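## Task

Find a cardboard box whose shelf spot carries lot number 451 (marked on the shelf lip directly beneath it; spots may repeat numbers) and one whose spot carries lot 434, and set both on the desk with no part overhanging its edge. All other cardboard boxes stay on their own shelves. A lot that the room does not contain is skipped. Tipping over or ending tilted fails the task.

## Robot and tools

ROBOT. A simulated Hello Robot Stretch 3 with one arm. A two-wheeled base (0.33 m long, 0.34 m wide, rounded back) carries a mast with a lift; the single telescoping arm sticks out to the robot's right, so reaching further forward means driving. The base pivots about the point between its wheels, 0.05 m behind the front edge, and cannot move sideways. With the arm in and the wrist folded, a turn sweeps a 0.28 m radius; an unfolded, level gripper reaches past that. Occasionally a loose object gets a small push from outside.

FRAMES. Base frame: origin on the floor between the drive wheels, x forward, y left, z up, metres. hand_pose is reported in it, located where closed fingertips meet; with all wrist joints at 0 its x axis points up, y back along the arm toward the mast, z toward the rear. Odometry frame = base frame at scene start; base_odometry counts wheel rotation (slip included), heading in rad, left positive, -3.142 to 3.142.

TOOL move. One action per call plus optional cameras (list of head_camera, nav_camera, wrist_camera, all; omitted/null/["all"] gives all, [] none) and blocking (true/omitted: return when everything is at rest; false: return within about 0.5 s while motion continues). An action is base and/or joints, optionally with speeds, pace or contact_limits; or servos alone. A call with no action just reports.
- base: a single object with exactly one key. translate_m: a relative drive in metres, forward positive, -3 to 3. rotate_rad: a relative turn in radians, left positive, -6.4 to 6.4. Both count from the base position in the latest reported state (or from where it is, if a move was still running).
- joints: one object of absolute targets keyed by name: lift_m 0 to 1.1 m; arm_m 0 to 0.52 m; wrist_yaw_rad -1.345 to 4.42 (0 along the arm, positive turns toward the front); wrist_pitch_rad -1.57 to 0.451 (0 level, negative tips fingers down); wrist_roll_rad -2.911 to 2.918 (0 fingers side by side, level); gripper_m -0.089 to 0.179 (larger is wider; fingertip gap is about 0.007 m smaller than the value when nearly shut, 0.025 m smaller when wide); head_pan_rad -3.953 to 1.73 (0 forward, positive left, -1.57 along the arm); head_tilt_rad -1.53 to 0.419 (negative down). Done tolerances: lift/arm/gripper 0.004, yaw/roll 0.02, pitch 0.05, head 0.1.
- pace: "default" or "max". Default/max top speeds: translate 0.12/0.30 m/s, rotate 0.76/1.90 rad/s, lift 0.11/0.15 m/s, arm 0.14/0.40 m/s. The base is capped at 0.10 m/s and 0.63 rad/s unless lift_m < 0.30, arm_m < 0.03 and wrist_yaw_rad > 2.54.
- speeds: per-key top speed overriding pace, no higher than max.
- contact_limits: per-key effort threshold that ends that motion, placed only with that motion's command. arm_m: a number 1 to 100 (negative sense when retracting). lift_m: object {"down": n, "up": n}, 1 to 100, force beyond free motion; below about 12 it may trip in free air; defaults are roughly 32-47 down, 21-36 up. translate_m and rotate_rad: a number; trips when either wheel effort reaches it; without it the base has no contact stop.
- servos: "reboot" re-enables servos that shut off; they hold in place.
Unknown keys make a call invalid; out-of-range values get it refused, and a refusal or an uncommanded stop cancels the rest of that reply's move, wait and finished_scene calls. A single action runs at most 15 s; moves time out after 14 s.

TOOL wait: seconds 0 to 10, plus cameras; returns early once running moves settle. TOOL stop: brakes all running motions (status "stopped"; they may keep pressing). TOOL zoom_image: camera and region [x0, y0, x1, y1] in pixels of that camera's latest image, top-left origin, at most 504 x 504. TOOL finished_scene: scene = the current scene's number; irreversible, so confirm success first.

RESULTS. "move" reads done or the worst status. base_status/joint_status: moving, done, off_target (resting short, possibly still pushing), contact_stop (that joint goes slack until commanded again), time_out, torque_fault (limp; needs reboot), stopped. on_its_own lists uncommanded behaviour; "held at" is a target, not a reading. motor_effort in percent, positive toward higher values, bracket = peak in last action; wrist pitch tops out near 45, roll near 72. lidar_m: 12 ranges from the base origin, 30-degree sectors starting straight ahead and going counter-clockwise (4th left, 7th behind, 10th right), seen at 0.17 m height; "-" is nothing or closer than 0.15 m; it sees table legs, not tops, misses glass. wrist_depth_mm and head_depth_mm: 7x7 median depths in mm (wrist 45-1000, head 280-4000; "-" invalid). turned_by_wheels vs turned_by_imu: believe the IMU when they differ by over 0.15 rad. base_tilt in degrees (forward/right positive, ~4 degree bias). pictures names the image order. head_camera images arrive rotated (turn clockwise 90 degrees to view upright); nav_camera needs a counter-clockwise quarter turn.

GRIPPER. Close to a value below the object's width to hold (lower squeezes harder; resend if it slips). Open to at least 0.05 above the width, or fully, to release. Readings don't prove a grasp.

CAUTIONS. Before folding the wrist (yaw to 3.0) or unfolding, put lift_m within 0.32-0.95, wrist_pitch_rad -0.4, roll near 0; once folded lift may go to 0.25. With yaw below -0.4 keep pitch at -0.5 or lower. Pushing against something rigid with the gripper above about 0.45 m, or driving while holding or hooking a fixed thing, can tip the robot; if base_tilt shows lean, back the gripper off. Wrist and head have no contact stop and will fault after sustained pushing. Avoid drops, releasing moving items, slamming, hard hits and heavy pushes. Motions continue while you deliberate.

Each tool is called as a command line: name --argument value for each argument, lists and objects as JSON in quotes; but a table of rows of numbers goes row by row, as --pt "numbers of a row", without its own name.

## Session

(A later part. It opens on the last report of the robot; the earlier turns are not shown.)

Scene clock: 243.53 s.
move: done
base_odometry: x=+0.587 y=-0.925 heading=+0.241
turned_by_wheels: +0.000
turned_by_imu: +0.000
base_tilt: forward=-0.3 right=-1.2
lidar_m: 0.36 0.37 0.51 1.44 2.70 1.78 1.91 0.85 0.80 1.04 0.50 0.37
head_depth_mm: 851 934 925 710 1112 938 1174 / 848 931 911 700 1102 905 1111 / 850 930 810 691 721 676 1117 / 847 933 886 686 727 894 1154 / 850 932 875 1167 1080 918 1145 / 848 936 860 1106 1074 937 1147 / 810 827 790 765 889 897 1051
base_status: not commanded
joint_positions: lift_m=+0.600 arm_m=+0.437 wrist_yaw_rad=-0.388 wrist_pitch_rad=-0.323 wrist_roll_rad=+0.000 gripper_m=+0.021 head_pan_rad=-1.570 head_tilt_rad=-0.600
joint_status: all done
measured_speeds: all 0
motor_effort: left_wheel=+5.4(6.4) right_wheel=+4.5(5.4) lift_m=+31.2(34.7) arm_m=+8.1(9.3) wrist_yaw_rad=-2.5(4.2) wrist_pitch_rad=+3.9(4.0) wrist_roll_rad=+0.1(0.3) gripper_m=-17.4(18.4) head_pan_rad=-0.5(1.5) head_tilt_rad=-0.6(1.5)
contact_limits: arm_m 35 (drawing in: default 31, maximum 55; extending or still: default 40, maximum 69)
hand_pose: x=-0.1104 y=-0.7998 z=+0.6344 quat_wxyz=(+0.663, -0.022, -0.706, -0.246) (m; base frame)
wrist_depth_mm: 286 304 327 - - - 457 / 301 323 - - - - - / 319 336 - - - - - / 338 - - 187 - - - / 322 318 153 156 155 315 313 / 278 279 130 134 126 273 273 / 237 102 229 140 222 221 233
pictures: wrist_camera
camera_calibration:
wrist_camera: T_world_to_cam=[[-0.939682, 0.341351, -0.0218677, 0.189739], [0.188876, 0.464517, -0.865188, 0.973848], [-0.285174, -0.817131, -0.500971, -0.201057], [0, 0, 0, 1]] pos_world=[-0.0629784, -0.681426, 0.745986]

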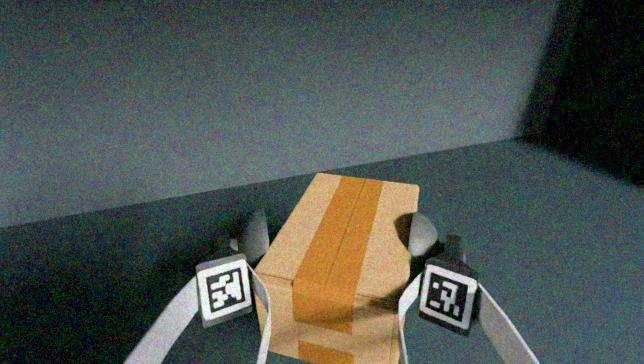

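move --joints '{"arm_m":0.0}' --cameras '[]'

move --base '{"translate_m":-0.3}' --joints '{"wrist_yaw_rad":0,"lift_m":0.85,"head_pan_rad":-1.57}' --pace "max" --cameras '["wrist_camera"]'

move --base '{"rotate_rad":-1.315}' --pace "max" --cameras '[]'

move --base '{"translate_m":-0.7}' --pace "max" --cameras '["nav_camera"]'

move --base '{"translate_m":-0.685}' --pace "max" --cameras '[]'

move --base '{"rotate_rad":-0.256}' --pace "max"

Scene clock: 270.30 s.
move: done
base_odometry: x=+0.587 y=-0.925 heading=+0.241
turned_by_wheels: +0.000
turned_by_imu: +0.000
base_tilt: forward=-0.3 right=-1.3
lidar_m: 0.36 0.37 0.51 1.44 2.71 1.78 1.90 0.85 0.81 1.04 0.50 0.37
head_depth_mm: 847 933 927 710 1117 941 1168 / 847 931 910 700 1105 935 1151 / 851 934 810 693 1100 928 624 / 849 933 889 685 1087 923 1158 / 849 936 875 1165 1078 918 1152 / 853 938 858 1105 1073 938 1149 / 810 828 791 766 888 899 1051
base_status: not commanded
joint_positions: lift_m=+0.600 arm_m=+0.001 wrist_yaw_rad=-0.388 wrist_pitch_rad=-0.323 wrist_roll_rad=+0.000 gripper_m=+0.021 head_pan_rad=-1.570 head_tilt_rad=-0.600
joint_status: all done
measured_speeds: all 0
motor_effort: left_wheel=+5.5(6.5) right_wheel=+4.8(5.4) lift_m=+25.8(26.7) arm_m=-12.8(14.8) wrist_yaw_rad=-2.1(4.5) wrist_pitch_rad=+3.9(4.0) wrist_roll_rad=-0.2(0.3) gripper_m=-17.5(18.2) head_pan_rad=+0.8(1.3) head_tilt_rad=-2.6(3.2)
hand_pose: x=-0.1104 y=-0.3634 z=+0.6344 quat_wxyz=(+0.663, -0.022, -0.706, -0.246) (m; base frame)
wrist_depth_mm: - - - - - - 461 / - - - - 866 - 498 / - - - - - - 557 / - - - 188 - - - / - - 153 157 155 628 - / - - 130 134 126 675 - / - 95 - 140 132 754 827
pictures: none
No camera images: "cameras" was empty.

Scene clock: 274.27 s.
move: done
base_odometry: x=+0.296 y=-0.997 heading=+0.241
turned_by_wheels: +0.000
turned_by_imu: +0.000
base_tilt: forward=-0.4 right=-1.1
lidar_m: 0.65 0.68 0.94 2.64 2.12 1.55 1.61 1.32 0.64 0.99 0.83 0.68
head_depth_mm: 736 717 701 660 745 870 1236 / 848 917 876 703 964 889 - / 846 932 901 694 1097 484 338 / 851 928 889 684 1085 313 303 / 848 932 871 678 1080 887 1150 / 850 932 793 1164 1072 914 1145 / 850 936 847 1166 1068 935 1140
base_status: done
joint_positions: lift_m=+0.850 arm_m=+0.001 wrist_yaw_rad=-0.002 wrist_pitch_rad=-0.324 wrist_roll_rad=+0.000 gripper_m=+0.021 head_pan_rad=-1.570 head_tilt_rad=-0.600
joint_status: all done
measured_speeds: all 0
motor_effort: left_wheel=-3.6(12.3) right_wheel=-7.4(11.1) lift_m=+25.0(34.3) arm_m=-4.5(13.0) wrist_yaw_rad=+1.1(9.6) wrist_pitch_rad=+3.9(4.0) wrist_roll_rad=+0.0(0.3) gripper_m=-17.8(18.4) head_pan_rad=+1.7(2.2) head_tilt_rad=-3.6(4.2)
hand_pose: x=-0.0221 y=-0.3808 z=+0.8843 quat_wxyz=(+0.698, +0.113, -0.698, -0.115) (m; base frame)
wrist_depth_mm: - - - - - - - / 779 - - - - - 339 / - - - - - - 355 / - - - 187 767 - 376 / - - 151 156 156 - 405 / - - 130 134 126 435 - / - 102 - 140 130 120 -
pictures: wrist_camera
camera_calibration:
wrist_camera: T_world_to_cam=[[-0.999091, -0.0365886, -0.0218522, -0.0100674], [0.000540272, 0.501837, -0.864962, 0.988621], [0.042614, -0.864188, -0.501361, 0.281408], [0, 0, 0, 1]] pos_world=[-0.0225843, -0.253305, 0.995987]

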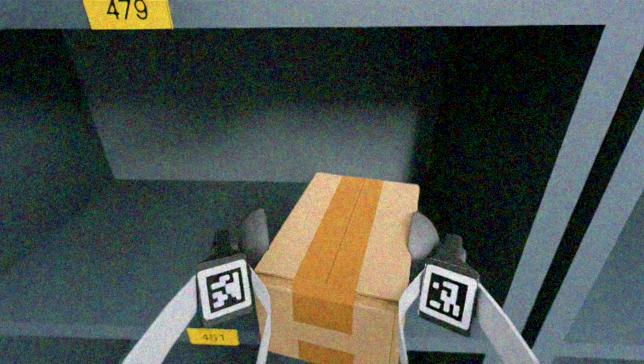

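Scene clock: 277.30 s.
move: done
base_odometry: x=+0.296 y=-0.997 heading=-1.073
turned_by_wheels: -1.315
turned_by_imu: -1.293
base_tilt: forward=-0.3 right=-1.2
lidar_m: 1.04 0.75 0.66 0.65 0.77 1.35 2.53 1.55 1.61 1.32 0.67 0.64
head_depth_mm: 1280 1391 1522 1686 1804 1493 1339 / 1307 1417 1571 1753 1863 1483 - / 1353 1472 1628 1806 1846 483 338 / 1398 1539 1697 1895 1841 313 303 / 1436 1581 1751 1978 1833 1384 1225 / 1103 1194 1333 1424 1650 1452 1217 / 1093 1189 1347 1411 1533 1362 1195
base_status: done
joint_positions: lift_m=+0.850 arm_m=+0.001 wrist_yaw_rad=-0.002 wrist_pitch_rad=-0.324 wrist_roll_rad=+0.000 gripper_m=+0.021 head_pan_rad=-1.570 head_tilt_rad=-0.600
joint_status: not commanded
measured_speeds: all 0
motor_effort: left_wheel=+7.1(12.5) right_wheel=-9.9(13.3) lift_m=+29.5(29.5) arm_m=-3.2(4.3) wrist_yaw_rad=+2.1(2.8) wrist_pitch_rad=+3.9(4.1) wrist_roll_rad=-0.1(0.4) gripper_m=-17.9(18.2) head_pan_rad=+2.1(2.7) head_tilt_rad=-4.4(5.2)
hand_pose: x=-0.0221 y=-0.3808 z=+0.8843 quat_wxyz=(+0.698, +0.113, -0.698, -0.115) (m; base frame)
wrist_depth_mm: - - - - - - - / - - - - - - - / - - - - - - - / 930 - - - - - - / - 808 156 157 155 - - / - - 129 134 126 - - / - 102 - 140 137 - -
pictures: none
No camera images: "cameras" was empty.

Scene clock: 285.27 s.
move: done
base_odometry: x=-0.038 y=-0.382 heading=-1.073
turned_by_wheels: +0.000
turned_by_imu: -0.001
base_tilt: forward=-0.3 right=-1.3
lidar_m: 1.52 0.97 0.84 0.84 0.99 1.74 2.84 1.12 1.04 1.41 1.61 1.26
head_depth_mm: 1147 1242 1365 1510 1672 1506 1312 / 1160 1263 1395 1559 1740 1494 - / 1181 1299 1431 1598 1751 484 337 / 1216 1328 1490 1660 1783 313 304 / 1247 1381 1526 1720 1812 1387 1222 / 1282 1417 1576 1796 1800 1458 1219 / 1321 1464 1641 1868 1809 1459 1211
base_status: done
joint_positions: lift_m=+0.850 arm_m=+0.001 wrist_yaw_rad=-0.002 wrist_pitch_rad=-0.324 wrist_roll_rad=+0.000 gripper_m=+0.021 head_pan_rad=-1.570 head_tilt_rad=-0.600
joint_status: not commanded
measured_speeds: all 0
motor_effort: left_wheel=-0.2(9.7) right_wheel=-11.4(16.6) lift_m=+30.9(32.2) arm_m=-12.4(13.7) wrist_yaw_rad=+1.5(3.1) wrist_pitch_rad=+4.0(4.1) wrist_roll_rad=+0.1(0.6) gripper_m=-17.1(18.1) head_pan_rad=+3.4(4.1) head_tilt_rad=-6.1(6.1)
hand_pose: x=-0.0221 y=-0.3808 z=+0.8843 quat_wxyz=(+0.698, +0.113, -0.698, -0.115) (m; base frame)
wrist_depth_mm: - - - - - - - / - - - - - - - / - - - - - - - / - - - - - - - / - - 156 156 156 - 856 / - - 130 134 126 - - / - - - 140 138 - -
pictures: nav_camera (sideways)
camera_calibration:
nav_camera: T_world_to_cam=[[0.0174088, -0.542653, 0.839776, -1.04973], [-0.999792, -0.0183483, 0.00886955, 0.0447819], [0.0105954, -0.839756, -0.54286, 0.659677], [0, 0, 0, 1]] pos_world=[0.0560576, -0.0148493, 1.23925]

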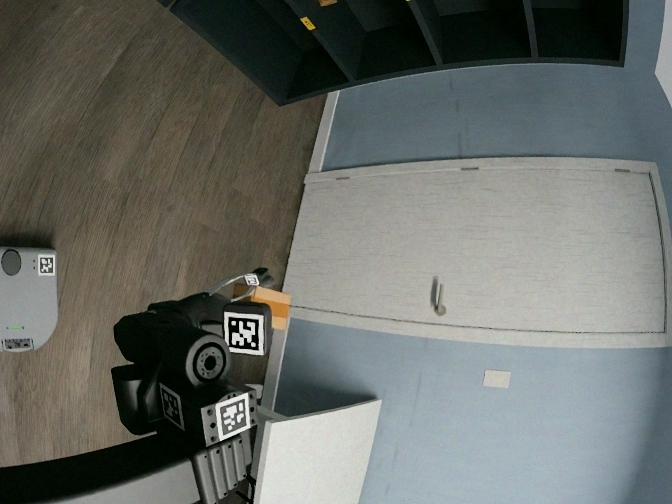

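Scene clock: 293.07 s.
move: done
base_odometry: x=-0.366 y=+0.220 heading=-1.073
turned_by_wheels: +0.000
turned_by_imu: +0.000
base_tilt: forward=-0.3 right=-1.1
lidar_m: 1.91 1.18 1.03 1.03 1.20 2.36 2.37 0.84 0.62 0.85 1.44 2.07
head_depth_mm: 992 1078 1185 1134 842 671 1304 / 1018 1109 1223 1123 835 686 - / 1041 1136 1268 1116 827 483 337 / 1067 1177 1293 1100 824 313 304 / 1098 1212 1349 1088 817 1315 1196 / 1130 1249 1396 1515 811 1413 1217 / 1153 1263 1423 1611 805 1443 1208
base_status: done
joint_positions: lift_m=+0.850 arm_m=+0.001 wrist_yaw_rad=-0.002 wrist_pitch_rad=-0.324 wrist_roll_rad=+0.000 gripper_m=+0.021 head_pan_rad=-1.570 head_tilt_rad=-0.600
joint_status: not commanded
measured_speeds: all 0
motor_effort: left_wheel=-1.1(9.6) right_wheel=-11.7(16.7) lift_m=+29.3(31.2) arm_m=-12.1(13.4) wrist_yaw_rad=+1.6(3.1) wrist_pitch_rad=+3.9(4.1) wrist_roll_rad=-0.1(0.3) gripper_m=-17.3(18.1) head_pan_rad=+3.5(3.9) head_tilt_rad=-4.7(6.2)
hand_pose: x=-0.0221 y=-0.3808 z=+0.8843 quat_wxyz=(+0.698, +0.113, -0.698, -0.115) (m; base frame)
wrist_depth_mm: - - - - - - - / - - - - - - - / - - - - - - - / - - - 187 - - - / - - 151 156 154 - - / - - 129 134 126 - - / - - - 140 130 109 -
pictures: none
No camera images: "cameras" was empty.

Scene clock: 294.40 s.
move: done
base_odometry: x=-0.366 y=+0.220 heading=-1.328
turned_by_wheels: -0.256
turned_by_imu: -0.251
base_tilt: forward=-0.4 right=-1.2
lidar_m: 1.91 1.43 1.06 1.03 1.07 1.50 2.36 1.22 0.62 0.62 0.86 1.80
head_depth_mm: 1025 1122 1246 1130 842 711 1311 / 1031 1127 1245 1123 837 706 - / 1029 1126 1246 1113 830 483 337 / 1029 1132 1252 1096 821 313 304 / 1029 1133 1264 1091 818 695 1222 / 1032 1130 1259 1074 809 711 1205 / 1034 1137 1266 1065 803 705 1210
base_status: done
joint_positions: lift_m=+0.850 arm_m=+0.001 wrist_yaw_rad=-0.002 wrist_pitch_rad=-0.324 wrist_roll_rad=+0.000 gripper_m=+0.021 head_pan_rad=-1.570 head_tilt_rad=-0.600
joint_status: not commanded
measured_speeds: all 0
motor_effort: left_wheel=+6.7(11.8) right_wheel=-8.7(14.3) lift_m=+29.9(30.4) arm_m=-12.1(12.5) wrist_yaw_rad=+1.7(2.7) wrist_pitch_rad=+3.8(4.1) wrist_roll_rad=+0.1(0.3) gripper_m=-17.6(18.4) head_pan_rad=+3.3(3.8) head_tilt_rad=-4.0(5.6)
hand_pose: x=-0.0221 y=-0.3808 z=+0.8843 quat_wxyz=(+0.698, +0.113, -0.698, -0.115) (m; base frame)
wrist_depth_mm: 921 - - - - - - / - - - - - - - / - - - - - - - / - - - 187 - - - / - - 151 156 155 - - / - - 129 134 127 - - / - 102 931 140 131 120 -
pictures: head_camera (sideways), nav_camera (sideways), wrist_camera
camera_calibration:
head_camera: T_world_to_cam=[[-0.0467429, 0.520082, -0.852837, 1.12535], [0.997504, -0.0209244, -0.0674322, 0.0812878], [-0.0529154, -0.85386, -0.517806, 0.629756], [0, 0, 0, 1]] pos_world=[0.0048408, -0.0458483, 1.29131]
nav_camera: T_world_to_cam=[[0.0175182, -0.542648, 0.839777, -1.04974], [-0.999787, -0.018659, 0.00879896, 0.0448662], [0.0108947, -0.839753, -0.542859, 0.659659], [0, 0, 0, 1]] pos_world=[0.0560593, -0.01485, 1.23925]
wrist_camera: T_world_to_cam=[[-0.999087, -0.0366754, -0.0219015, -0.0100403], [0.000539429, 0.501837, -0.864962, 0.988621], [0.0427138, -0.864185, -0.501359, 0.281409], [0, 0, 0, 1]] pos_world=[-0.0225845, -0.253305, 0.995987]

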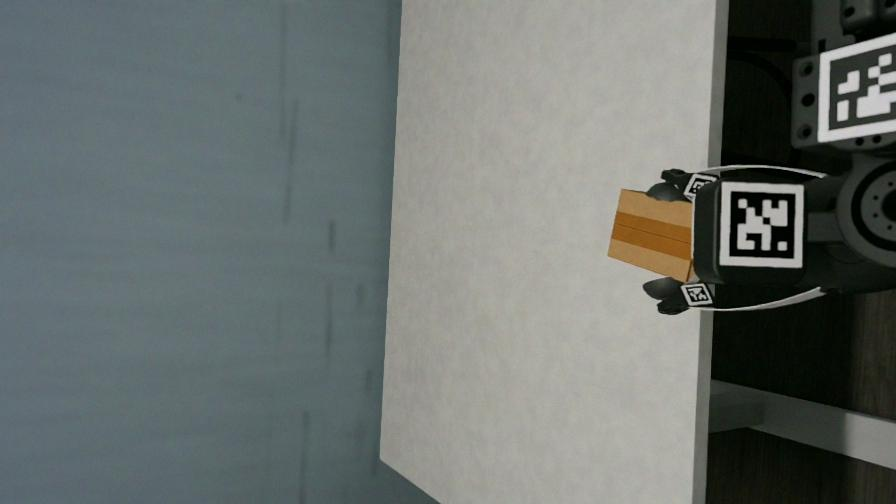

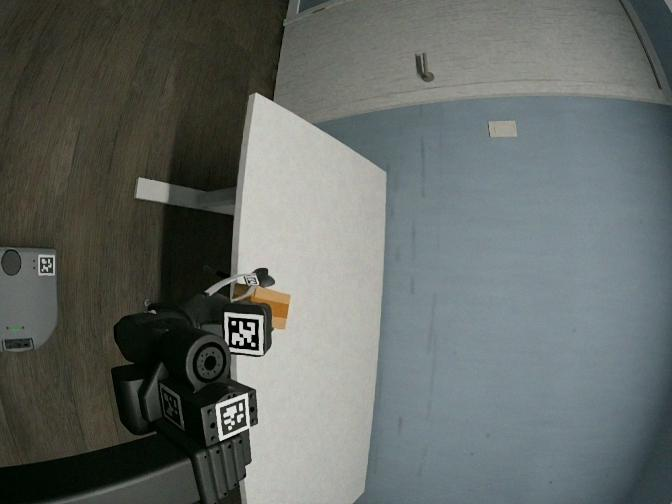

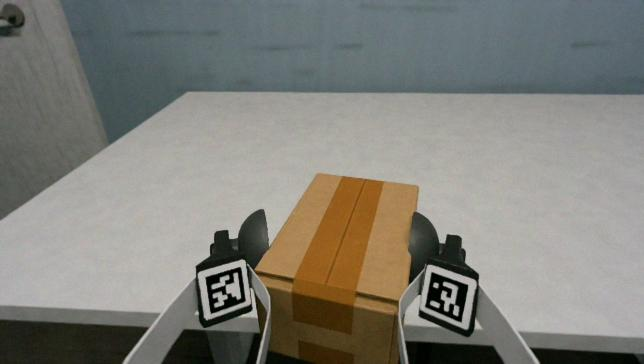

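move --joints '{"arm_m":0.22}' --cameras '[]'

move --joints '{"lift_m":0.74}' --cameras '[]'

move --joints '{"lift_m":0.715}' --speeds '{"lift_m":0.02}' --contact_limits '{"lift_m":{"down":14}}' --cameras '["wrist_camera"]'

Scene clock: 307.60 s.
move: done
base_odometry: x=-0.366 y=+0.220 heading=-1.328
turned_by_wheels: +0.000
turned_by_imu: +0.000
base_tilt: forward=-0.4 right=-1.0
lidar_m: 1.91 1.43 1.06 1.03 1.07 1.49 2.37 1.22 0.62 0.62 0.85 1.79
head_depth_mm: 1026 1130 1245 1137 782 280 - / 1028 1129 1252 1123 362 673 1210 / 1029 1127 1255 1110 385 701 1177 / 1030 1132 1259 1101 411 698 1227 / 1028 1133 1258 1093 816 714 1220 / 1034 1137 1260 1079 812 712 1210 / 1033 1138 1259 1068 805 707 1205
base_status: not commanded
joint_positions: lift_m=+0.850 arm_m=+0.220 wrist_yaw_rad=-0.002 wrist_pitch_rad=-0.324 wrist_roll_rad=+0.000 gripper_m=+0.021 head_pan_rad=-1.570 head_tilt_rad=-0.600
joint_status: all done
measured_speeds: all 0
motor_effort: left_wheel=+7.3(7.8) right_wheel=-8.6(9.4) lift_m=+28.9(29.6) arm_m=+13.1(14.6) wrist_yaw_rad=+1.8(2.8) wrist_pitch_rad=+3.9(4.0) wrist_roll_rad=+0.1(0.3) gripper_m=-17.2(18.2) head_pan_rad=+3.0(3.5) head_tilt_rad=-5.3(5.6)
hand_pose: x=-0.0221 y=-0.6002 z=+0.8843 quat_wxyz=(+0.698, +0.113, -0.698, -0.115) (m; base frame)
wrist_depth_mm: - - - - - - - / - - - - - - - / - - - - - - - / 910 - - 188 - - - / - - 151 156 154 - - / - - 130 134 127 - - / - 94 - 140 130 109 -
pictures: none
No camera images: "cameras" was empty.

Scene clock: 309.43 s.
move: done
base_odometry: x=-0.366 y=+0.220 heading=-1.328
turned_by_wheels: +0.000
turned_by_imu: +0.000
base_tilt: forward=-0.4 right=-1.2
lidar_m: 1.91 1.43 1.06 1.03 1.07 1.50 2.36 1.21 0.62 0.62 0.85 1.79
head_depth_mm: 1024 1121 1247 1135 840 711 344 / 1024 1123 1253 1120 835 398 336 / 1024 1134 1246 1113 829 443 1180 / 1030 1134 1251 1098 725 470 1225 / 1029 1131 1260 1090 815 716 1225 / 1031 1139 1259 1077 808 710 1213 / 1032 1136 1265 1072 804 706 1209
base_status: not commanded
joint_positions: lift_m=+0.740 arm_m=+0.220 wrist_yaw_rad=-0.002 wrist_pitch_rad=-0.324 wrist_roll_rad=+0.000 gripper_m=+0.021 head_pan_rad=-1.570 head_tilt_rad=-0.600
joint_status: all done
measured_speeds: all 0
motor_effort: left_wheel=+6.9(7.4) right_wheel=-8.9(9.7) lift_m=+24.0(27.7) arm_m=+10.4(12.9) wrist_yaw_rad=+1.4(3.2) wrist_pitch_rad=+4.0(4.1) wrist_roll_rad=-0.1(0.3) gripper_m=-17.7(18.0) head_pan_rad=+2.9(3.6) head_tilt_rad=-4.8(5.6)
hand_pose: x=-0.0221 y=-0.6002 z=+0.7743 quat_wxyz=(+0.698, +0.113, -0.698, -0.115) (m; base frame)
wrist_depth_mm: - - - - - - - / - - - - - - - / - - - - - - - / - - - 187 - - - / - - 151 157 154 - - / - - 130 134 126 - - / - 95 - 140 130 109 -
pictures: none
No camera images: "cameras" was empty.

Scene clock: 311.07 s.
move: done
base_odometry: x=-0.366 y=+0.220 heading=-1.328
turned_by_wheels: +0.000
turned_by_imu: +0.000
base_tilt: forward=-0.3 right=-1.2
lidar_m: 1.91 1.43 1.06 1.03 1.07 1.50 2.36 1.22 0.62 0.62 0.86 1.80
head_depth_mm: 1027 1129 1249 1134 839 712 1210 / 1026 1130 1247 1124 836 434 351 / 1026 1130 1255 1114 832 455 1176 / 1027 1132 1257 1099 754 479 1223 / 1031 1133 1255 1092 817 716 1219 / 1033 1134 1260 1079 812 710 1210 / 1033 1133 1265 1068 804 709 1215
base_status: not commanded
joint_positions: lift_m=+0.715 arm_m=+0.220 wrist_yaw_rad=-0.002 wrist_pitch_rad=-0.286 wrist_roll_rad=+0.003 gripper_m=+0.021 head_pan_rad=-1.570 head_tilt_rad=-0.600
joint_status: all done
measured_speeds: all 0
motor_effort: left_wheel=+6.8(7.6) right_wheel=-8.1(9.5) lift_m=+19.4(26.3) arm_m=+8.3(10.3) wrist_yaw_rad=+3.0(3.0) wrist_pitch_rad=-3.0(4.1) wrist_roll_rad=-0.9(1.1) gripper_m=-17.3(18.1) head_pan_rad=+2.8(3.3) head_tilt_rad=-4.5(5.1)
contact_limits: lift_m down 14 (down: maximum 72; up: maximum 65)
hand_pose: x=-0.0221 y=-0.6040 z=+0.7583 quat_wxyz=(+0.699, +0.100, -0.701, -0.102) (m; base frame)
wrist_depth_mm: - - - - - - - / - - - - - - - / - - - - - - - / - - - 190 - - - / - - 153 157 155 - - / - - 130 133 127 - - / - 94 - 139 130 109 -
pictures: wrist_camera
camera_calibration:
wrist_camera: T_world_to_cam=[[-0.99906, -0.036673, -0.0231327, -0.0199796], [0.00323938, 0.468891, -0.88325, 0.98553], [0.0432382, -0.882494, -0.468331, -0.0107904], [0, 0, 0, 1]] pos_world=[-0.0226867, -0.472361, 0.864953]

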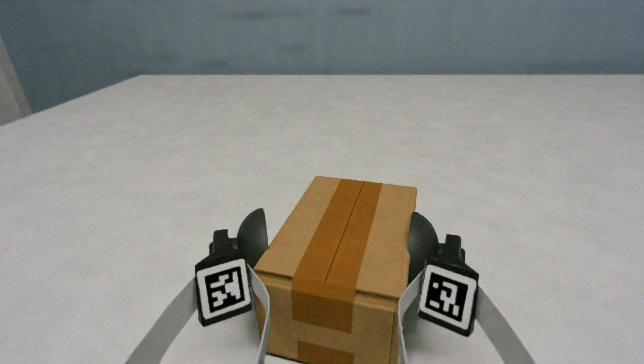

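Touched (pitch lifted). Back off slightly and release.

move --joints '{"lift_m":0.72}' --cameras '[]'

move --joints '{"gripper_m":0.179}' --cameras '["wrist_camera"]'

move --joints '{"arm_m":0.0}' --cameras '[]'

move --joints '{"lift_m":0.8}' --cameras '["wrist_camera"]'

Scene clock: 318.60 s.
move: done
base_odometry: x=-0.366 y=+0.220 heading=-1.328
turned_by_wheels: +0.000
turned_by_imu: +0.000
base_tilt: forward=-0.3 right=-1.3
lidar_m: 1.91 1.43 1.06 1.03 1.08 1.50 2.36 1.22 0.62 0.62 0.85 1.79
head_depth_mm: 1020 1123 1253 1134 839 713 1198 / 1025 1123 1256 1118 832 409 351 / 1023 1127 1252 1111 823 448 1179 / 1028 1127 1255 1102 753 478 1222 / 1034 1132 1255 1087 817 714 1221 / 1031 1135 1263 1078 812 709 1210 / 1037 1133 1266 1067 807 706 1207
base_status: not commanded
joint_positions: lift_m=+0.720 arm_m=+0.220 wrist_yaw_rad=-0.002 wrist_pitch_rad=-0.304 wrist_roll_rad=+0.003 gripper_m=+0.021 head_pan_rad=-1.570 head_tilt_rad=-0.600
joint_status: all done
measured_speeds: all 0
motor_effort: left_wheel=+6.7(7.2) right_wheel=-8.7(9.3) lift_m=+30.2(30.8) arm_m=+2.3(3.4) wrist_yaw_rad=+1.4(2.1) wrist_pitch_rad=+0.2(3.0) wrist_roll_rad=-1.2(1.2) gripper_m=-17.3(17.7) head_pan_rad=+2.3(2.9) head_tilt_rad=-4.1(5.2)
hand_pose: x=-0.0221 y=-0.6022 z=+0.7590 quat_wxyz=(+0.698, +0.106, -0.700, -0.108) (m; base frame)
wrist_depth_mm: - - - - - - - / - - - - - - - / - - - - - - - / - - - 188 - - - / - - 154 156 149 - - / - - 130 134 127 - - / - 94 - 140 130 108 -
pictures: none
No camera images: "cameras" was empty.

Scene clock: 320.73 s.
move: done
base_odometry: x=-0.366 y=+0.220 heading=-1.328
turned_by_wheels: +0.000
turned_by_imu: +0.000
base_tilt: forward=-0.3 right=-1.3
lidar_m: 1.91 1.43 1.06 1.03 1.08 1.50 2.36 1.22 0.62 0.62 0.85 1.79
head_depth_mm: 1028 1124 1244 1129 841 713 1195 / 1025 1125 1250 1118 834 410 351 / 1028 1125 1250 1114 826 448 1180 / 1036 1132 1251 1097 764 477 1229 / 1035 1133 1259 1091 816 716 1224 / 1029 1136 1257 1082 811 709 1206 / 1033 1135 1272 1068 807 706 1213
base_status: not commanded
joint_positions: lift_m=+0.720 arm_m=+0.220 wrist_yaw_rad=-0.002 wrist_pitch_rad=-0.313 wrist_roll_rad=+0.003 gripper_m=+0.179 head_pan_rad=-1.570 head_tilt_rad=-0.600
joint_status: all done
measured_speeds: all 0
motor_effort: left_wheel=+7.0(7.1) right_wheel=-8.6(9.2) lift_m=+28.8(30.5) arm_m=-0.9(2.4) wrist_yaw_rad=+1.5(3.1) wrist_pitch_rad=+2.0(2.1) wrist_roll_rad=-1.1(1.2) gripper_m=+0.5(84.1) head_pan_rad=+2.4(3.2) head_tilt_rad=-4.3(5.1)
hand_pose: x=-0.0221 y=-0.6013 z=+0.7569 quat_wxyz=(+0.698, +0.110, -0.699, -0.112) (m; base frame)
wrist_depth_mm: - - - - - - - / - - - - - - - / - - - - - - - / - - - 183 - - - / - 142 - 153 158 - - / - 126 138 131 126 - - / - - - 141 131 - 105
pictures: wrist_camera
camera_calibration:
wrist_camera: T_world_to_cam=[[-0.999055, -0.0361271, -0.02416, -0.0187902], [0.0032355, 0.492532, -0.870288, 0.987448], [0.0433406, -0.869544, -0.49195, 0.0166026], [0, 0, 0, 1]] pos_world=[-0.0226869, -0.472592, 0.867078]

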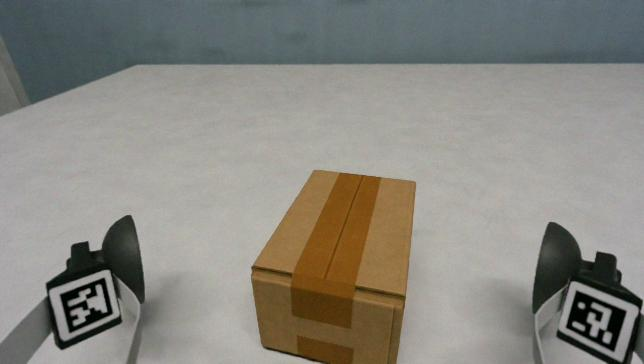

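Scene clock: 323.60 s.
move: done
base_odometry: x=-0.366 y=+0.220 heading=-1.328
turned_by_wheels: +0.000
turned_by_imu: +0.000
base_tilt: forward=-0.2 right=-1.2
lidar_m: 1.91 1.43 1.06 1.03 1.07 1.50 2.36 1.21 0.62 0.62 0.86 1.79
head_depth_mm: 1024 1130 1245 1139 844 711 1226 / 1023 1126 1251 1122 834 704 1190 / 1027 1130 1252 1114 830 724 1154 / 1026 1135 1258 1096 768 718 388 / 1035 1136 1257 1090 815 715 1189 / 1037 1130 1257 1080 812 710 1191 / 1035 1134 1260 1068 807 706 1207
base_status: not commanded
joint_positions: lift_m=+0.720 arm_m=+0.001 wrist_yaw_rad=-0.002 wrist_pitch_rad=-0.314 wrist_roll_rad=+0.003 gripper_m=+0.179 head_pan_rad=-1.570 head_tilt_rad=-0.600
joint_status: all done
measured_speeds: all 0
motor_effort: left_wheel=+6.8(7.2) right_wheel=-8.2(9.3) lift_m=+26.7(29.4) arm_m=-12.6(14.5) wrist_yaw_rad=+1.8(3.1) wrist_pitch_rad=+2.0(2.2) wrist_roll_rad=-1.0(1.2) gripper_m=+0.4(1.2) head_pan_rad=+2.6(2.8) head_tilt_rad=-4.6(5.1)
hand_pose: x=-0.0221 y=-0.3819 z=+0.7567 quat_wxyz=(+0.698, +0.110, -0.699, -0.112) (m; base frame)
wrist_depth_mm: 939 - - - - - - / - - - 339 - - - / - - - 328 - - - / - - - - - - - / - 147 - - - - - / 123 - - - - - - / 928 948 944 989 974 981 105
pictures: none
No camera images: "cameras" was empty.

Scene clock: 325.17 s.
move: done
base_odometry: x=-0.366 y=+0.220 heading=-1.328
turned_by_wheels: +0.000
turned_by_imu: +0.000
base_tilt: forward=-0.2 right=-1.1
lidar_m: 1.91 1.43 1.06 1.03 1.07 1.50 2.36 1.22 0.62 0.62 0.85 1.79
head_depth_mm: 1026 1123 1248 1133 839 714 1242 / 1023 1126 1243 1126 836 688 1242 / 1032 1126 1250 1109 828 703 397 / 1033 1129 1256 1100 766 699 328 / 1030 1134 1258 1091 821 694 1196 / 1032 1137 1260 1082 811 691 1212 / 1036 1140 1265 1070 804 708 1206
base_status: not commanded
joint_positions: lift_m=+0.800 arm_m=+0.001 wrist_yaw_rad=-0.002 wrist_pitch_rad=-0.314 wrist_roll_rad=+0.003 gripper_m=+0.179 head_pan_rad=-1.570 head_tilt_rad=-0.600
joint_status: all done
measured_speeds: all 0
motor_effort: left_wheel=+6.5(7.1) right_wheel=-7.8(9.2) lift_m=+30.7(33.9) arm_m=-11.0(12.8) wrist_yaw_rad=+0.8(3.3) wrist_pitch_rad=+2.1(2.2) wrist_roll_rad=-1.0(1.2) gripper_m=+0.9(1.2) head_pan_rad=+2.2(2.6) head_tilt_rad=-3.9(4.7)
hand_pose: x=-0.0221 y=-0.3818 z=+0.8366 quat_wxyz=(+0.698, +0.110, -0.699, -0.112) (m; base frame)
wrist_depth_mm: 948 - - - - - - / - - - - - - - / - - - - - - - / - - - 368 - - - / - 142 - - - - - / - 139 - - - - - / - - - - - - 105
pictures: wrist_camera
camera_calibration:
wrist_camera: T_world_to_cam=[[-0.999055, -0.0360973, -0.0242009, -0.00888725], [0.00323731, 0.493505, -0.869737, 0.948649], [0.0433384, -0.868993, -0.492922, 0.247746], [0, 0, 0, 1]] pos_world=[-0.0226869, -0.253194, 0.946979]

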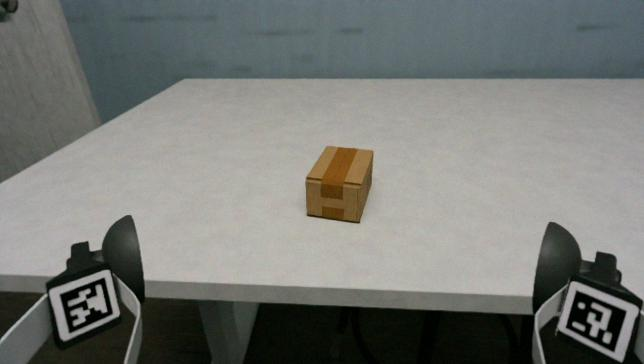

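move --joints '{"wrist_yaw_rad":3.0,"wrist_pitch_rad":-0.4,"wrist_roll_rad":0,"gripper_m":0.037}' --base '{"rotate_rad":-0.27}' --pace "max" --cameras '[]'

move --joints '{"lift_m":0.28,"head_pan_rad":1.57,"head_tilt_rad":-0.3}' --pace "max" --cameras '["nav_camera"]'

move --base '{"translate_m":-1.87}' --pace "max" --cameras '["nav_camera"]'

move --base '{"rotate_rad":1.84}' --joints '{"head_pan_rad":-0.6}' --pace "max" --cameras '["nav_camera"]'

Scene clock: 343.90 s.
move: done
base_odometry: x=-0.366 y=+0.220 heading=-1.598
turned_by_wheels: -0.270
turned_by_imu: -0.265
base_tilt: forward=-0.3 right=-1.2
lidar_m: 1.91 1.91 1.18 1.03 1.03 1.21 2.36 2.37 0.84 0.62 0.85 1.44
head_depth_mm: 1141 1270 1407 1137 841 1460 1278 / 1117 1237 1387 1119 835 1417 1270 / 1088 1198 1346 1110 830 1197 1241 / 1059 1166 1302 1098 823 989 1197 / 1034 1134 1259 1090 817 716 1214 / 1010 1107 1225 1077 767 691 1216 / 989 1081 1188 1067 803 667 1214
base_status: done
joint_positions: lift_m=+0.800 arm_m=+0.001 wrist_yaw_rad=+2.997 wrist_pitch_rad=-0.412 wrist_roll_rad=+0.003 gripper_m=+0.037 head_pan_rad=-1.570 head_tilt_rad=-0.600
joint_status: all done
measured_speeds: all 0
motor_effort: left_wheel=+7.5(12.1) right_wheel=-9.2(13.3) lift_m=+25.7(31.1) arm_m=-7.3(8.7) wrist_yaw_rad=+1.2(7.6) wrist_pitch_rad=+1.8(4.0) wrist_roll_rad=-1.0(1.7) gripper_m=+0.2(84.2) head_pan_rad=+2.4(2.4) head_tilt_rad=-3.9(4.9)
hand_pose: x=+0.0112 y=+0.0772 z=+0.8140 quat_wxyz=(+0.195, +0.701, +0.094, +0.679) (m; base frame)
wrist_depth_mm: 783 137 - - - - - / 890 147 - - - - - / 994 161 - - - - - / - 186 - - - - - / - - 204 - - - - / - - 128 - 129 - - / - - 262 986 951 966 970
pictures: none
No camera images: "cameras" was empty.

Scene clock: 348.17 s.
move: done
base_odometry: x=-0.366 y=+0.220 heading=-1.598
turned_by_wheels: +0.000
turned_by_imu: +0.000
base_tilt: forward=-0.2 right=-1.2
lidar_m: 1.91 1.91 1.18 1.03 1.03 1.21 2.36 2.37 0.84 0.62 0.85 1.44
head_depth_mm: 993 1045 1106 1173 1241 1327 1414 / 969 1012 1075 1136 1198 1272 1358 / 937 981 1033 1096 1155 1229 1311 / 909 960 1002 1057 1116 1187 1260 / 884 929 968 1022 1079 1140 1208 / 866 904 949 994 1044 1108 1167 / 840 880 918 965 1019 1064 1134
base_status: not commanded
joint_positions: lift_m=+0.280 arm_m=+0.001 wrist_yaw_rad=+2.997 wrist_pitch_rad=-0.414 wrist_roll_rad=+0.003 gripper_m=+0.037 head_pan_rad=+1.571 head_tilt_rad=-0.299
joint_status: all done
measured_speeds: all 0
motor_effort: left_wheel=+7.3(7.9) right_wheel=-9.2(9.9) lift_m=+25.2(26.2) arm_m=-5.8(8.4) wrist_yaw_rad=+1.9(3.7) wrist_pitch_rad=+2.2(2.3) wrist_roll_rad=-1.0(1.3) gripper_m=+0.2(0.8) head_pan_rad=-3.0(5.8) head_tilt_rad=+2.4(8.7)
hand_pose: x=+0.0112 y=+0.0770 z=+0.2935 quat_wxyz=(+0.196, +0.701, +0.095, +0.679) (m; base frame)
wrist_depth_mm: 799 137 - - - - - / 898 148 - - - - - / 897 162 856 895 890 883 872 / 739 186 671 718 714 699 697 / 605 579 206 565 562 583 575 / 514 509 128 298 129 492 491 / 284 280 258 271 419 433 431
pictures: nav_camera (sideways)
camera_calibration:
nav_camera: T_world_to_cam=[[-0.0170326, 0.269381, 0.962883, -1.21013], [0.999805, 0.0142182, 0.013708, 0.0261887], [-0.00999781, 0.962929, -0.269571, 0.30418], [0, 0, 0, 1]] pos_world=[-0.0437541, 0.0327108, 1.24685]

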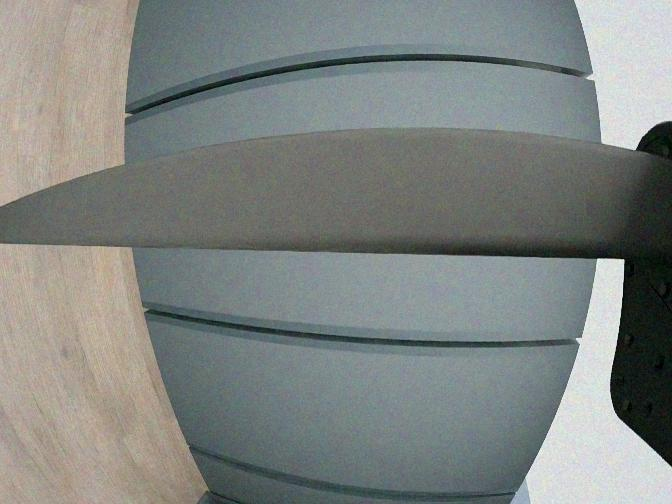

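Scene clock: 355.83 s.
move: done
base_odometry: x=-0.315 y=+2.089 heading=-1.598
turned_by_wheels: +0.000
turned_by_imu: -0.002
base_tilt: forward=-0.3 right=-1.2
lidar_m: 3.46 1.14 0.74 0.93 1.11 0.65 0.57 0.57 0.66 1.17 1.71 1.51
head_depth_mm: 707 709 719 726 737 745 785 / 860 872 880 893 907 917 930 / 1873 1958 2066 2145 2235 1197 1230 / 1828 1908 2032 2120 2241 2012 1539 / 1781 1859 1953 2076 2160 2009 1530 / 1734 1799 1887 1985 2089 1980 1525 / 1698 1770 1847 1938 2033 1975 1523
base_status: done
joint_positions: lift_m=+0.280 arm_m=+0.001 wrist_yaw_rad=+2.997 wrist_pitch_rad=-0.414 wrist_roll_rad=+0.003 gripper_m=+0.037 head_pan_rad=+1.570 head_tilt_rad=-0.299
joint_status: not commanded
measured_speeds: all 0
motor_effort: left_wheel=+0.2(12.2) right_wheel=-8.3(16.4) lift_m=+27.2(31.1) arm_m=-3.1(6.3) wrist_yaw_rad=+1.1(3.6) wrist_pitch_rad=+2.2(2.3) wrist_roll_rad=-0.9(1.3) gripper_m=+0.2(1.0) head_pan_rad=-2.9(3.7) head_tilt_rad=-1.7(3.4)
hand_pose: x=+0.0111 y=+0.0770 z=+0.2935 quat_wxyz=(+0.195, +0.701, +0.095, +0.679) (m; base frame)
wrist_depth_mm: - 137 - - - - - / - 147 - - 765 - - / 931 162 870 891 848 833 871 / 747 186 661 716 704 704 700 / 600 581 206 574 563 580 581 / 516 511 129 301 129 494 493 / 283 279 259 271 426 434 430
pictures: nav_camera (sideways)
camera_calibration:
nav_camera: T_world_to_cam=[[-0.0168175, 0.269393, 0.962884, -1.21015], [0.999815, 0.0134876, 0.0136891, 0.0262311], [-0.00929923, 0.962936, -0.26957, 0.304114], [0, 0, 0, 1]] pos_world=[-0.04375, 0.0328092, 1.24685]

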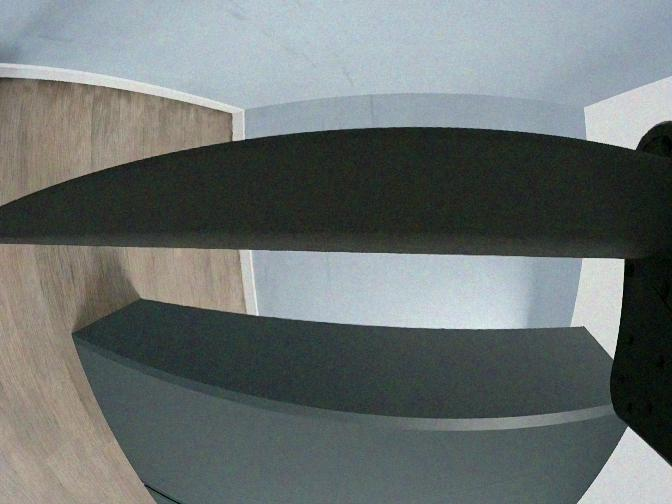

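Scene clock: 358.17 s.
move: done
base_odometry: x=-0.315 y=+2.089 heading=+0.242
turned_by_wheels: +1.840
turned_by_imu: +1.803
base_tilt: forward=-0.4 right=-1.2
lidar_m: 2.04 0.80 0.59 0.57 0.58 0.80 1.70 1.51 1.81 2.27 0.82 0.74
head_depth_mm: 751 805 861 932 1006 1094 1204 / 690 730 776 831 896 968 1044 / 634 669 707 752 803 861 923 / 660 687 714 744 780 820 864 / 775 807 849 888 932 985 1034 / 930 983 1991 2092 2186 1820 1428 / 1775 1831 1925 2010 2094 1969 1532
base_status: done
joint_positions: lift_m=+0.280 arm_m=+0.001 wrist_yaw_rad=+2.997 wrist_pitch_rad=-0.414 wrist_roll_rad=+0.003 gripper_m=+0.037 head_pan_rad=-0.608 head_tilt_rad=-0.299
joint_status: all done
measured_speeds: translate_m=+0.000 rotate_rad=+0.000 lift_m=+0.000 arm_m=+0.000 wrist_yaw_rad=+0.000 wrist_pitch_rad=+0.000 wrist_roll_rad=+0.000 head_pan_rad=+0.024 head_tilt_rad=+0.000
motor_effort: left_wheel=-5.6(14.5) right_wheel=+6.0(15.4) lift_m=+29.4(31.2) arm_m=-12.8(13.5) wrist_yaw_rad=+1.1(3.0) wrist_pitch_rad=+2.2(2.3) wrist_roll_rad=-1.0(1.3) gripper_m=+0.0(1.0) head_pan_rad=+3.6(5.4) head_tilt_rad=-3.9(3.9)
hand_pose: x=+0.0111 y=+0.0770 z=+0.2935 quat_wxyz=(+0.195, +0.701, +0.095, +0.679) (m; base frame)
wrist_depth_mm: 518 137 547 561 585 595 611 / 572 147 582 614 623 629 - / 611 162 194 - - - - / - 181 189 684 686 701 708 / 599 584 206 566 570 580 574 / 513 510 129 301 129 491 491 / 284 282 258 271 424 433 428
pictures: nav_camera (sideways)
camera_calibration:
nav_camera: T_world_to_cam=[[0.230822, -0.139907, 0.962885, -1.21165], [-0.55942, -0.828771, 0.0136833, 0.0358229], [0.796097, -0.541816, -0.269565, 0.299224], [0, 0, 0, 1]] pos_world=[0.0615047, 0.0222946, 1.24685]

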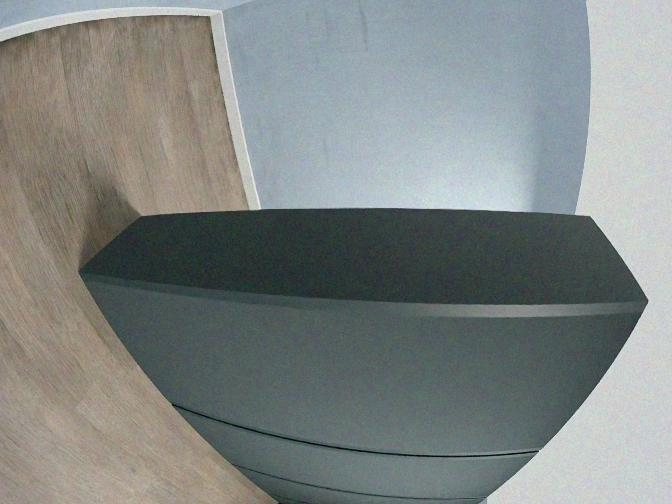

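move --base '{"translate_m":1.35}' --joints '{"head_pan_rad":-2.0}' --pace "max"

Scene clock: 370.73 s.
move: done
base_odometry: x=+0.995 y=+2.412 heading=+0.242
turned_by_wheels: +0.000
turned_by_imu: +0.001
base_tilt: forward=-0.2 right=-1.2
lidar_m: 0.70 0.73 0.59 0.57 0.59 0.80 2.22 0.65 0.55 1.36 0.99 0.73
head_depth_mm: 479 507 540 575 619 662 719 / 455 477 507 538 573 615 661 / 1276 561 1351 968 567 593 631 / 1258 841 1390 1308 817 1147 917 / 1203 1223 1324 1278 1449 1236 1357 / 1175 1222 1292 1367 1451 1558 1498 / 2622 2017 2823 2992 2647 1966 1516
base_status: done
joint_positions: lift_m=+0.280 arm_m=+0.001 wrist_yaw_rad=+2.997 wrist_pitch_rad=-0.414 wrist_roll_rad=+0.003 gripper_m=+0.037 head_pan_rad=-2.000 head_tilt_rad=-0.301
joint_status: all done
measured_speeds: all 0
motor_effort: left_wheel=+4.6(14.0) right_wheel=+3.6(13.9) lift_m=+26.8(27.4) arm_m=-7.5(11.5) wrist_yaw_rad=+1.0(3.4) wrist_pitch_rad=+2.2(2.3) wrist_roll_rad=-0.9(1.3) gripper_m=+0.5(1.0) head_pan_rad=+3.0(6.4) head_tilt_rad=+1.1(3.6)
hand_pose: x=+0.0110 y=+0.0770 z=+0.2935 quat_wxyz=(+0.195, +0.701, +0.095, +0.679) (m; base frame)
wrist_depth_mm: 513 137 546 565 585 591 607 / 570 147 588 613 622 634 - / 614 162 194 - - - - / - 182 189 685 686 693 688 / 601 580 205 566 567 583 572 / 507 510 129 302 129 497 493 / 283 280 258 270 427 432 431
pictures: head_camera (sideways), nav_camera (sideways), wrist_camera
camera_calibration:
head_camera: T_world_to_cam=[[0.0601518, 0.242665, -0.968244, 1.27535], [0.890123, -0.452016, -0.0579874, 0.0697546], [-0.451733, -0.858368, -0.243191, 0.274866], [0, 0, 0, 1]] pos_world=[-0.0146387, -0.0420167, 1.30574]
nav_camera: T_world_to_cam=[[-0.0972497, -0.253603, 0.962408, -1.20899], [-0.915158, 0.402863, 0.0136826, 0.0379381], [-0.391188, -0.879424, -0.271265, 0.308645], [0, 0, 0, 1]] pos_world=[0.037884, -0.0504561, 1.24674]
wrist_camera: T_world_to_cam=[[0.993743, -0.108139, -0.0279269, 0.0122139], [-0.0851496, -0.571748, -0.815999, 0.316985], [0.0722744, 0.813271, -0.577379, 0.272202], [0, 0, 0, 1]] pos_world=[-0.00481951, -0.0388174, 0.416164]

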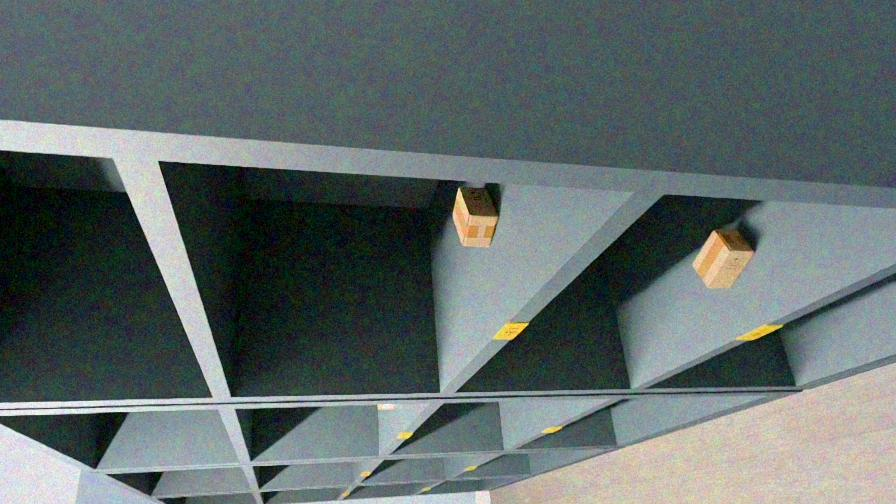

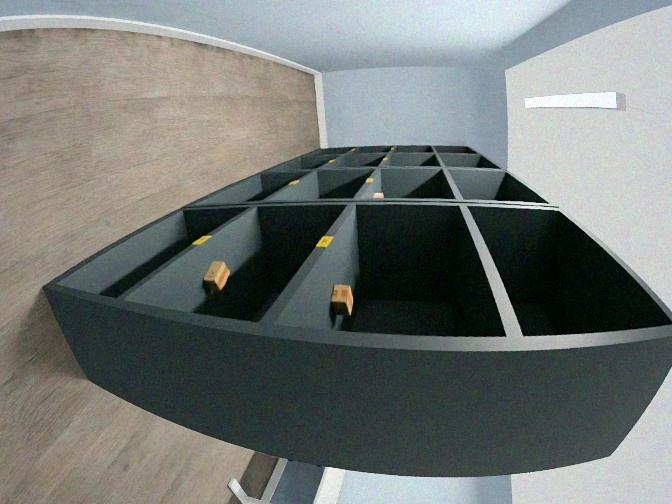

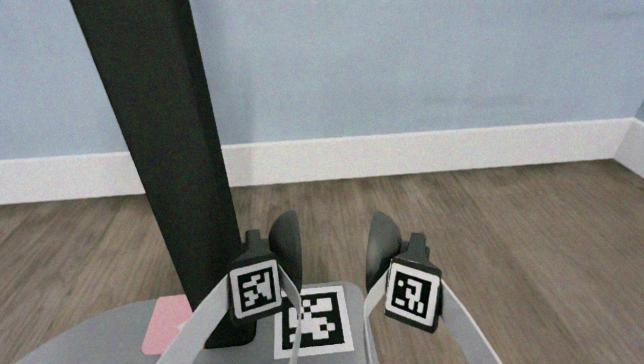

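zoom_image --camera "head_camera" --region '[480, 310, 540, 350]'

zoom_image --camera "head_camera" --region '[725, 315, 795, 350]'

zoom_image --camera "head_camera" --region '[330, 420, 430, 504]'

zoom_image --camera "head_camera" --region '[450, 420, 570, 504]'

Scaled by 8.400 from the camera's 896x504 image, which has a finer 1280x720 frame.

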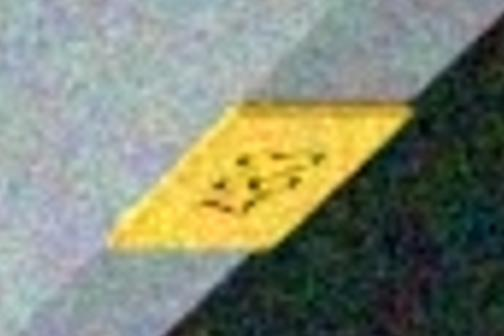

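Scaled by 7.200 from the camera's 896x504 image, which has a finer 1280x720 frame.

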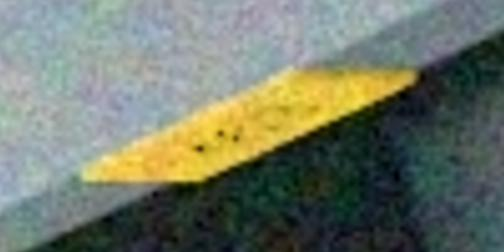

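Scaled by 5.040 from the camera's 896x504 image, which has a finer 1280x720 frame.

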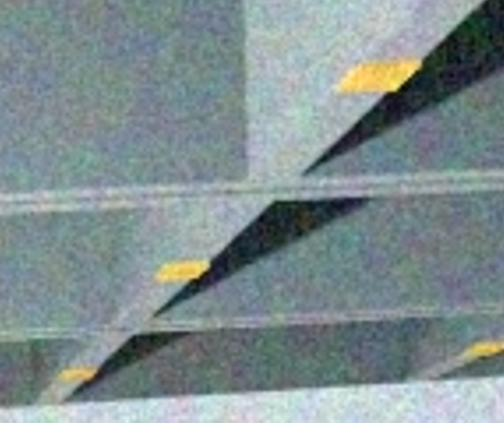

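Scaled by 4.200 from the camera's 896x504 image, which has a finer 1280x720 frame.

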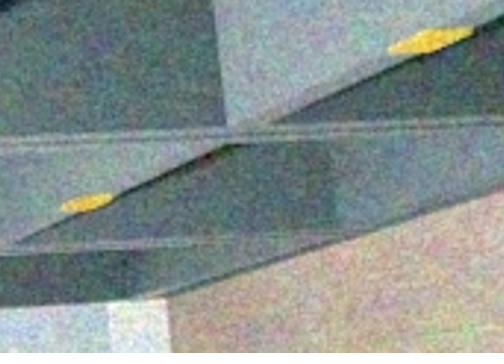

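move --base '{"translate_m":0.25}' --pace "max" --cameras '[]'

move --base '{"rotate_rad":-1.571}' --joints '{"head_pan_rad":-1.0,"head_tilt_rad":-0.4}' --pace "max" --cameras '["head_camera"]'

move --base '{"translate_m":0.85}' --pace "max" --cameras '["head_camera","nav_camera"]'

Scene clock: 396.13 s.
move: done
base_odometry: x=+1.238 y=+2.472 heading=+0.242
turned_by_wheels: +0.000
turned_by_imu: +0.000
base_tilt: forward=-0.4 right=-1.3
lidar_m: 0.45 0.47 0.59 0.56 0.59 0.80 2.22 0.72 1.43 1.77 0.65 0.47
head_depth_mm: 1259 966 1309 1265 844 1166 790 / 1381 1352 1491 1191 1495 1184 995 / 1332 1367 1472 1323 1606 1206 1403 / 1264 1322 1390 1458 1529 1633 1486 / 1754 2114 2257 2265 2085 1875 1530 / 2974 2728 2887 3016 2509 1979 1518 / 3221 3591 3781 - 2809 1970 1512
base_status: done
joint_positions: lift_m=+0.280 arm_m=+0.001 wrist_yaw_rad=+2.998 wrist_pitch_rad=-0.414 wrist_roll_rad=+0.003 gripper_m=+0.037 head_pan_rad=-2.000 head_tilt_rad=-0.301
joint_status: not commanded
measured_speeds: all 0
motor_effort: left_wheel=+1.0(12.5) right_wheel=+4.4(16.5) lift_m=+30.2(30.7) arm_m=-4.6(6.4) wrist_yaw_rad=+0.4(2.9) wrist_pitch_rad=+2.2(2.3) wrist_roll_rad=-0.9(1.3) gripper_m=-0.2(0.9) head_pan_rad=+2.3(3.3) head_tilt_rad=+5.6(5.6)
hand_pose: x=+0.0110 y=+0.0770 z=+0.2935 quat_wxyz=(+0.195, +0.701, +0.095, +0.679) (m; base frame)
wrist_depth_mm: 523 137 549 560 575 594 509 / 571 148 587 616 624 631 502 / 620 161 194 - - 708 504 / - 182 189 687 674 671 507 / 600 571 205 575 561 576 526 / 514 505 129 302 129 495 484 / 284 281 258 270 423 433 435
pictures: none
No camera images: "cameras" was empty.

Scene clock: 398.27 s.
move: done
base_odometry: x=+1.238 y=+2.472 heading=-1.329
turned_by_wheels: -1.571
turned_by_imu: -1.541
base_tilt: forward=-0.5 right=-1.3
lidar_m: 1.65 0.63 0.47 0.45 0.47 0.58 0.57 0.59 0.82 2.38 0.72 1.44
head_depth_mm: 2826 2885 3077 3263 2472 1810 1424 / 2900 3087 3214 3412 2468 1808 1421 / 775 842 926 1030 1152 1606 1374 / 659 708 765 833 914 1010 1133 / 595 631 678 733 792 862 943 / 1105 1239 1323 967 1409 1041 1306 / 1205 1349 1438 1049 1395 1168 1311
base_status: done
joint_positions: lift_m=+0.280 arm_m=+0.001 wrist_yaw_rad=+2.998 wrist_pitch_rad=-0.414 wrist_roll_rad=+0.003 gripper_m=+0.037 head_pan_rad=-0.995 head_tilt_rad=-0.400
joint_status: all done
measured_speeds: all 0
motor_effort: left_wheel=+5.8(15.2) right_wheel=-9.1(14.2) lift_m=+29.7(31.2) arm_m=-12.6(13.2) wrist_yaw_rad=+1.4(2.5) wrist_pitch_rad=+2.1(2.3) wrist_roll_rad=-1.1(1.3) gripper_m=-0.1(0.8) head_pan_rad=-3.0(6.7) head_tilt_rad=-3.4(8.5)
hand_pose: x=+0.0110 y=+0.0770 z=+0.2935 quat_wxyz=(+0.195, +0.701, +0.095, +0.679) (m; base frame)
wrist_depth_mm: 433 137 449 460 473 481 489 / 471 147 485 498 514 523 528 / 511 162 523 535 544 - - / 539 178 188 - - - - / 579 561 204 550 564 576 579 / 511 510 129 300 129 495 493 / 283 282 257 270 421 431 424
pictures: head_camera (sideways)
camera_calibration:
head_camera: T_world_to_cam=[[-0.223929, 0.260024, -0.939278, 1.23925], [0.855585, 0.513974, -0.0616903, 0.0747366], [0.466724, -0.817446, -0.337566, 0.392082], [0, 0, 0, 1]] pos_world=[0.0305653, -0.0401405, 1.30096]

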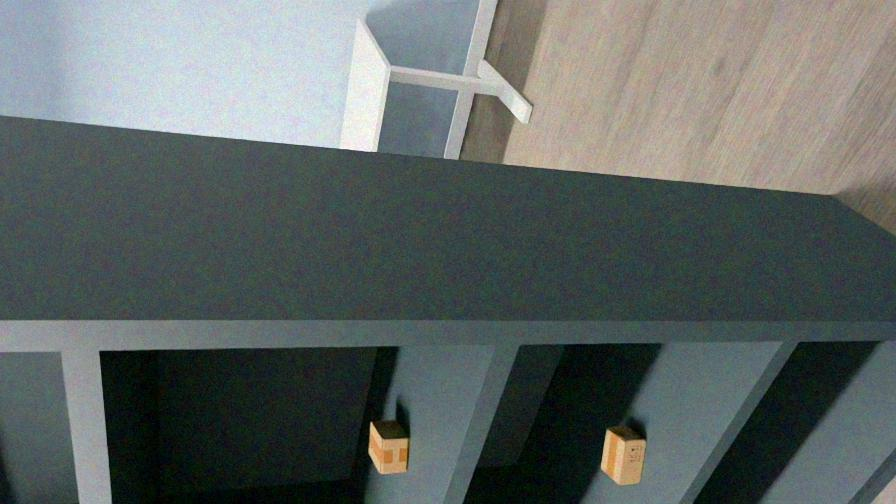

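Scene clock: 402.43 s.
move: done
base_odometry: x=+1.442 y=+1.647 heading=-1.329
turned_by_wheels: +0.000
turned_by_imu: +0.001
base_tilt: forward=-0.3 right=-1.2
lidar_m: 1.58 0.61 0.45 0.44 0.46 0.64 1.41 1.47 0.67 1.02 0.75 1.48
head_depth_mm: 494 896 947 948 634 1071 822 / 571 952 1010 941 670 1067 843 / 586 898 995 929 1142 1059 839 / 661 759 820 848 957 1014 912 / 610 659 709 757 820 912 988 / 648 697 748 832 1271 1001 1265 / 1218 1357 1453 1053 1321 1160 1312
base_status: done
joint_positions: lift_m=+0.280 arm_m=+0.001 wrist_yaw_rad=+2.998 wrist_pitch_rad=-0.414 wrist_roll_rad=+0.003 gripper_m=+0.037 head_pan_rad=-1.000 head_tilt_rad=-0.400
joint_status: not commanded
measured_speeds: all 0
motor_effort: left_wheel=+5.9(12.5) right_wheel=+1.6(14.5) lift_m=+25.3(29.7) arm_m=-11.1(13.5) wrist_yaw_rad=+1.4(3.3) wrist_pitch_rad=+2.3(2.3) wrist_roll_rad=-0.8(1.3) gripper_m=+0.4(1.0) head_pan_rad=-3.5(4.0) head_tilt_rad=-2.5(4.2)
hand_pose: x=+0.0110 y=+0.0770 z=+0.2935 quat_wxyz=(+0.195, +0.701, +0.095, +0.679) (m; base frame)
wrist_depth_mm: 419 137 434 441 451 461 471 / 449 148 467 479 493 505 517 / 496 162 502 531 531 539 - / 539 182 189 - - - - / 581 559 203 549 561 580 579 / 511 508 129 300 129 494 493 / 283 281 257 271 425 431 429
pictures: head_camera (sideways), nav_camera (sideways)
camera_calibration:
head_camera: T_world_to_cam=[[-0.222957, 0.261543, -0.939088, 1.23892], [0.858136, 0.509691, -0.0617848, 0.0748345], [0.462485, -0.81964, -0.338079, 0.392766], [0, 0, 0, 1]] pos_world=[0.0303582, -0.0402452, 1.30086]
nav_camera: T_world_to_cam=[[0.211715, -0.298131, 0.930749, -1.16955], [-0.832827, -0.553399, 0.01218, 0.039413], [0.511444, -0.777732, -0.365455, 0.425788], [0, 0, 0, 1]] pos_world=[0.0626692, 0.00427977, 1.24369]

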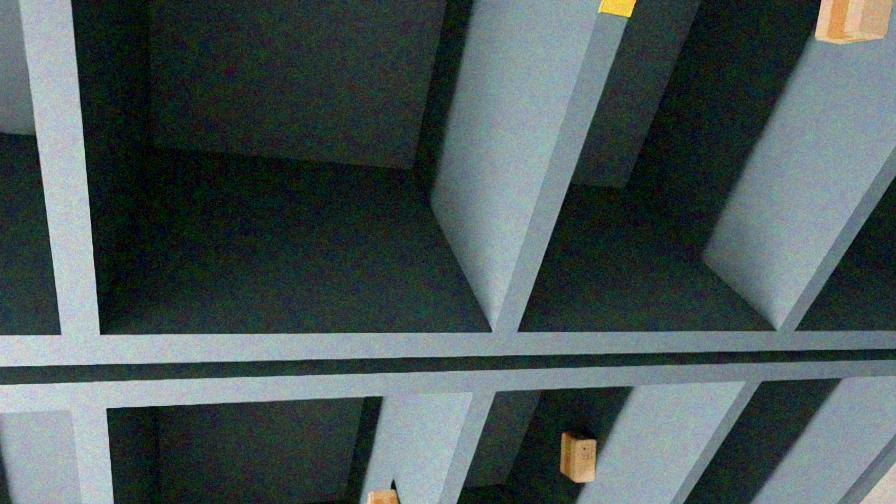

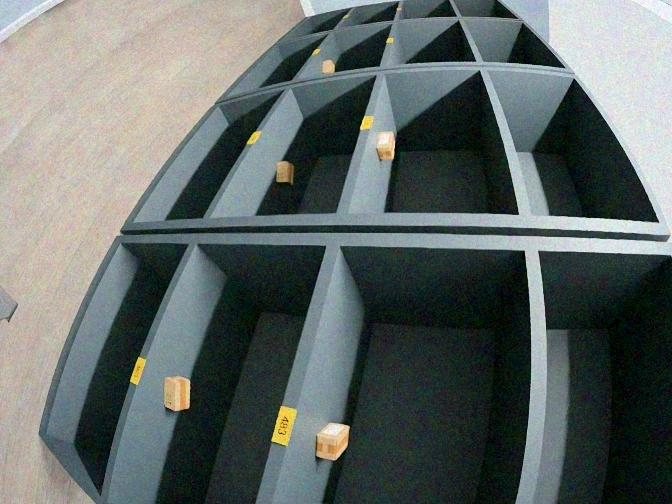

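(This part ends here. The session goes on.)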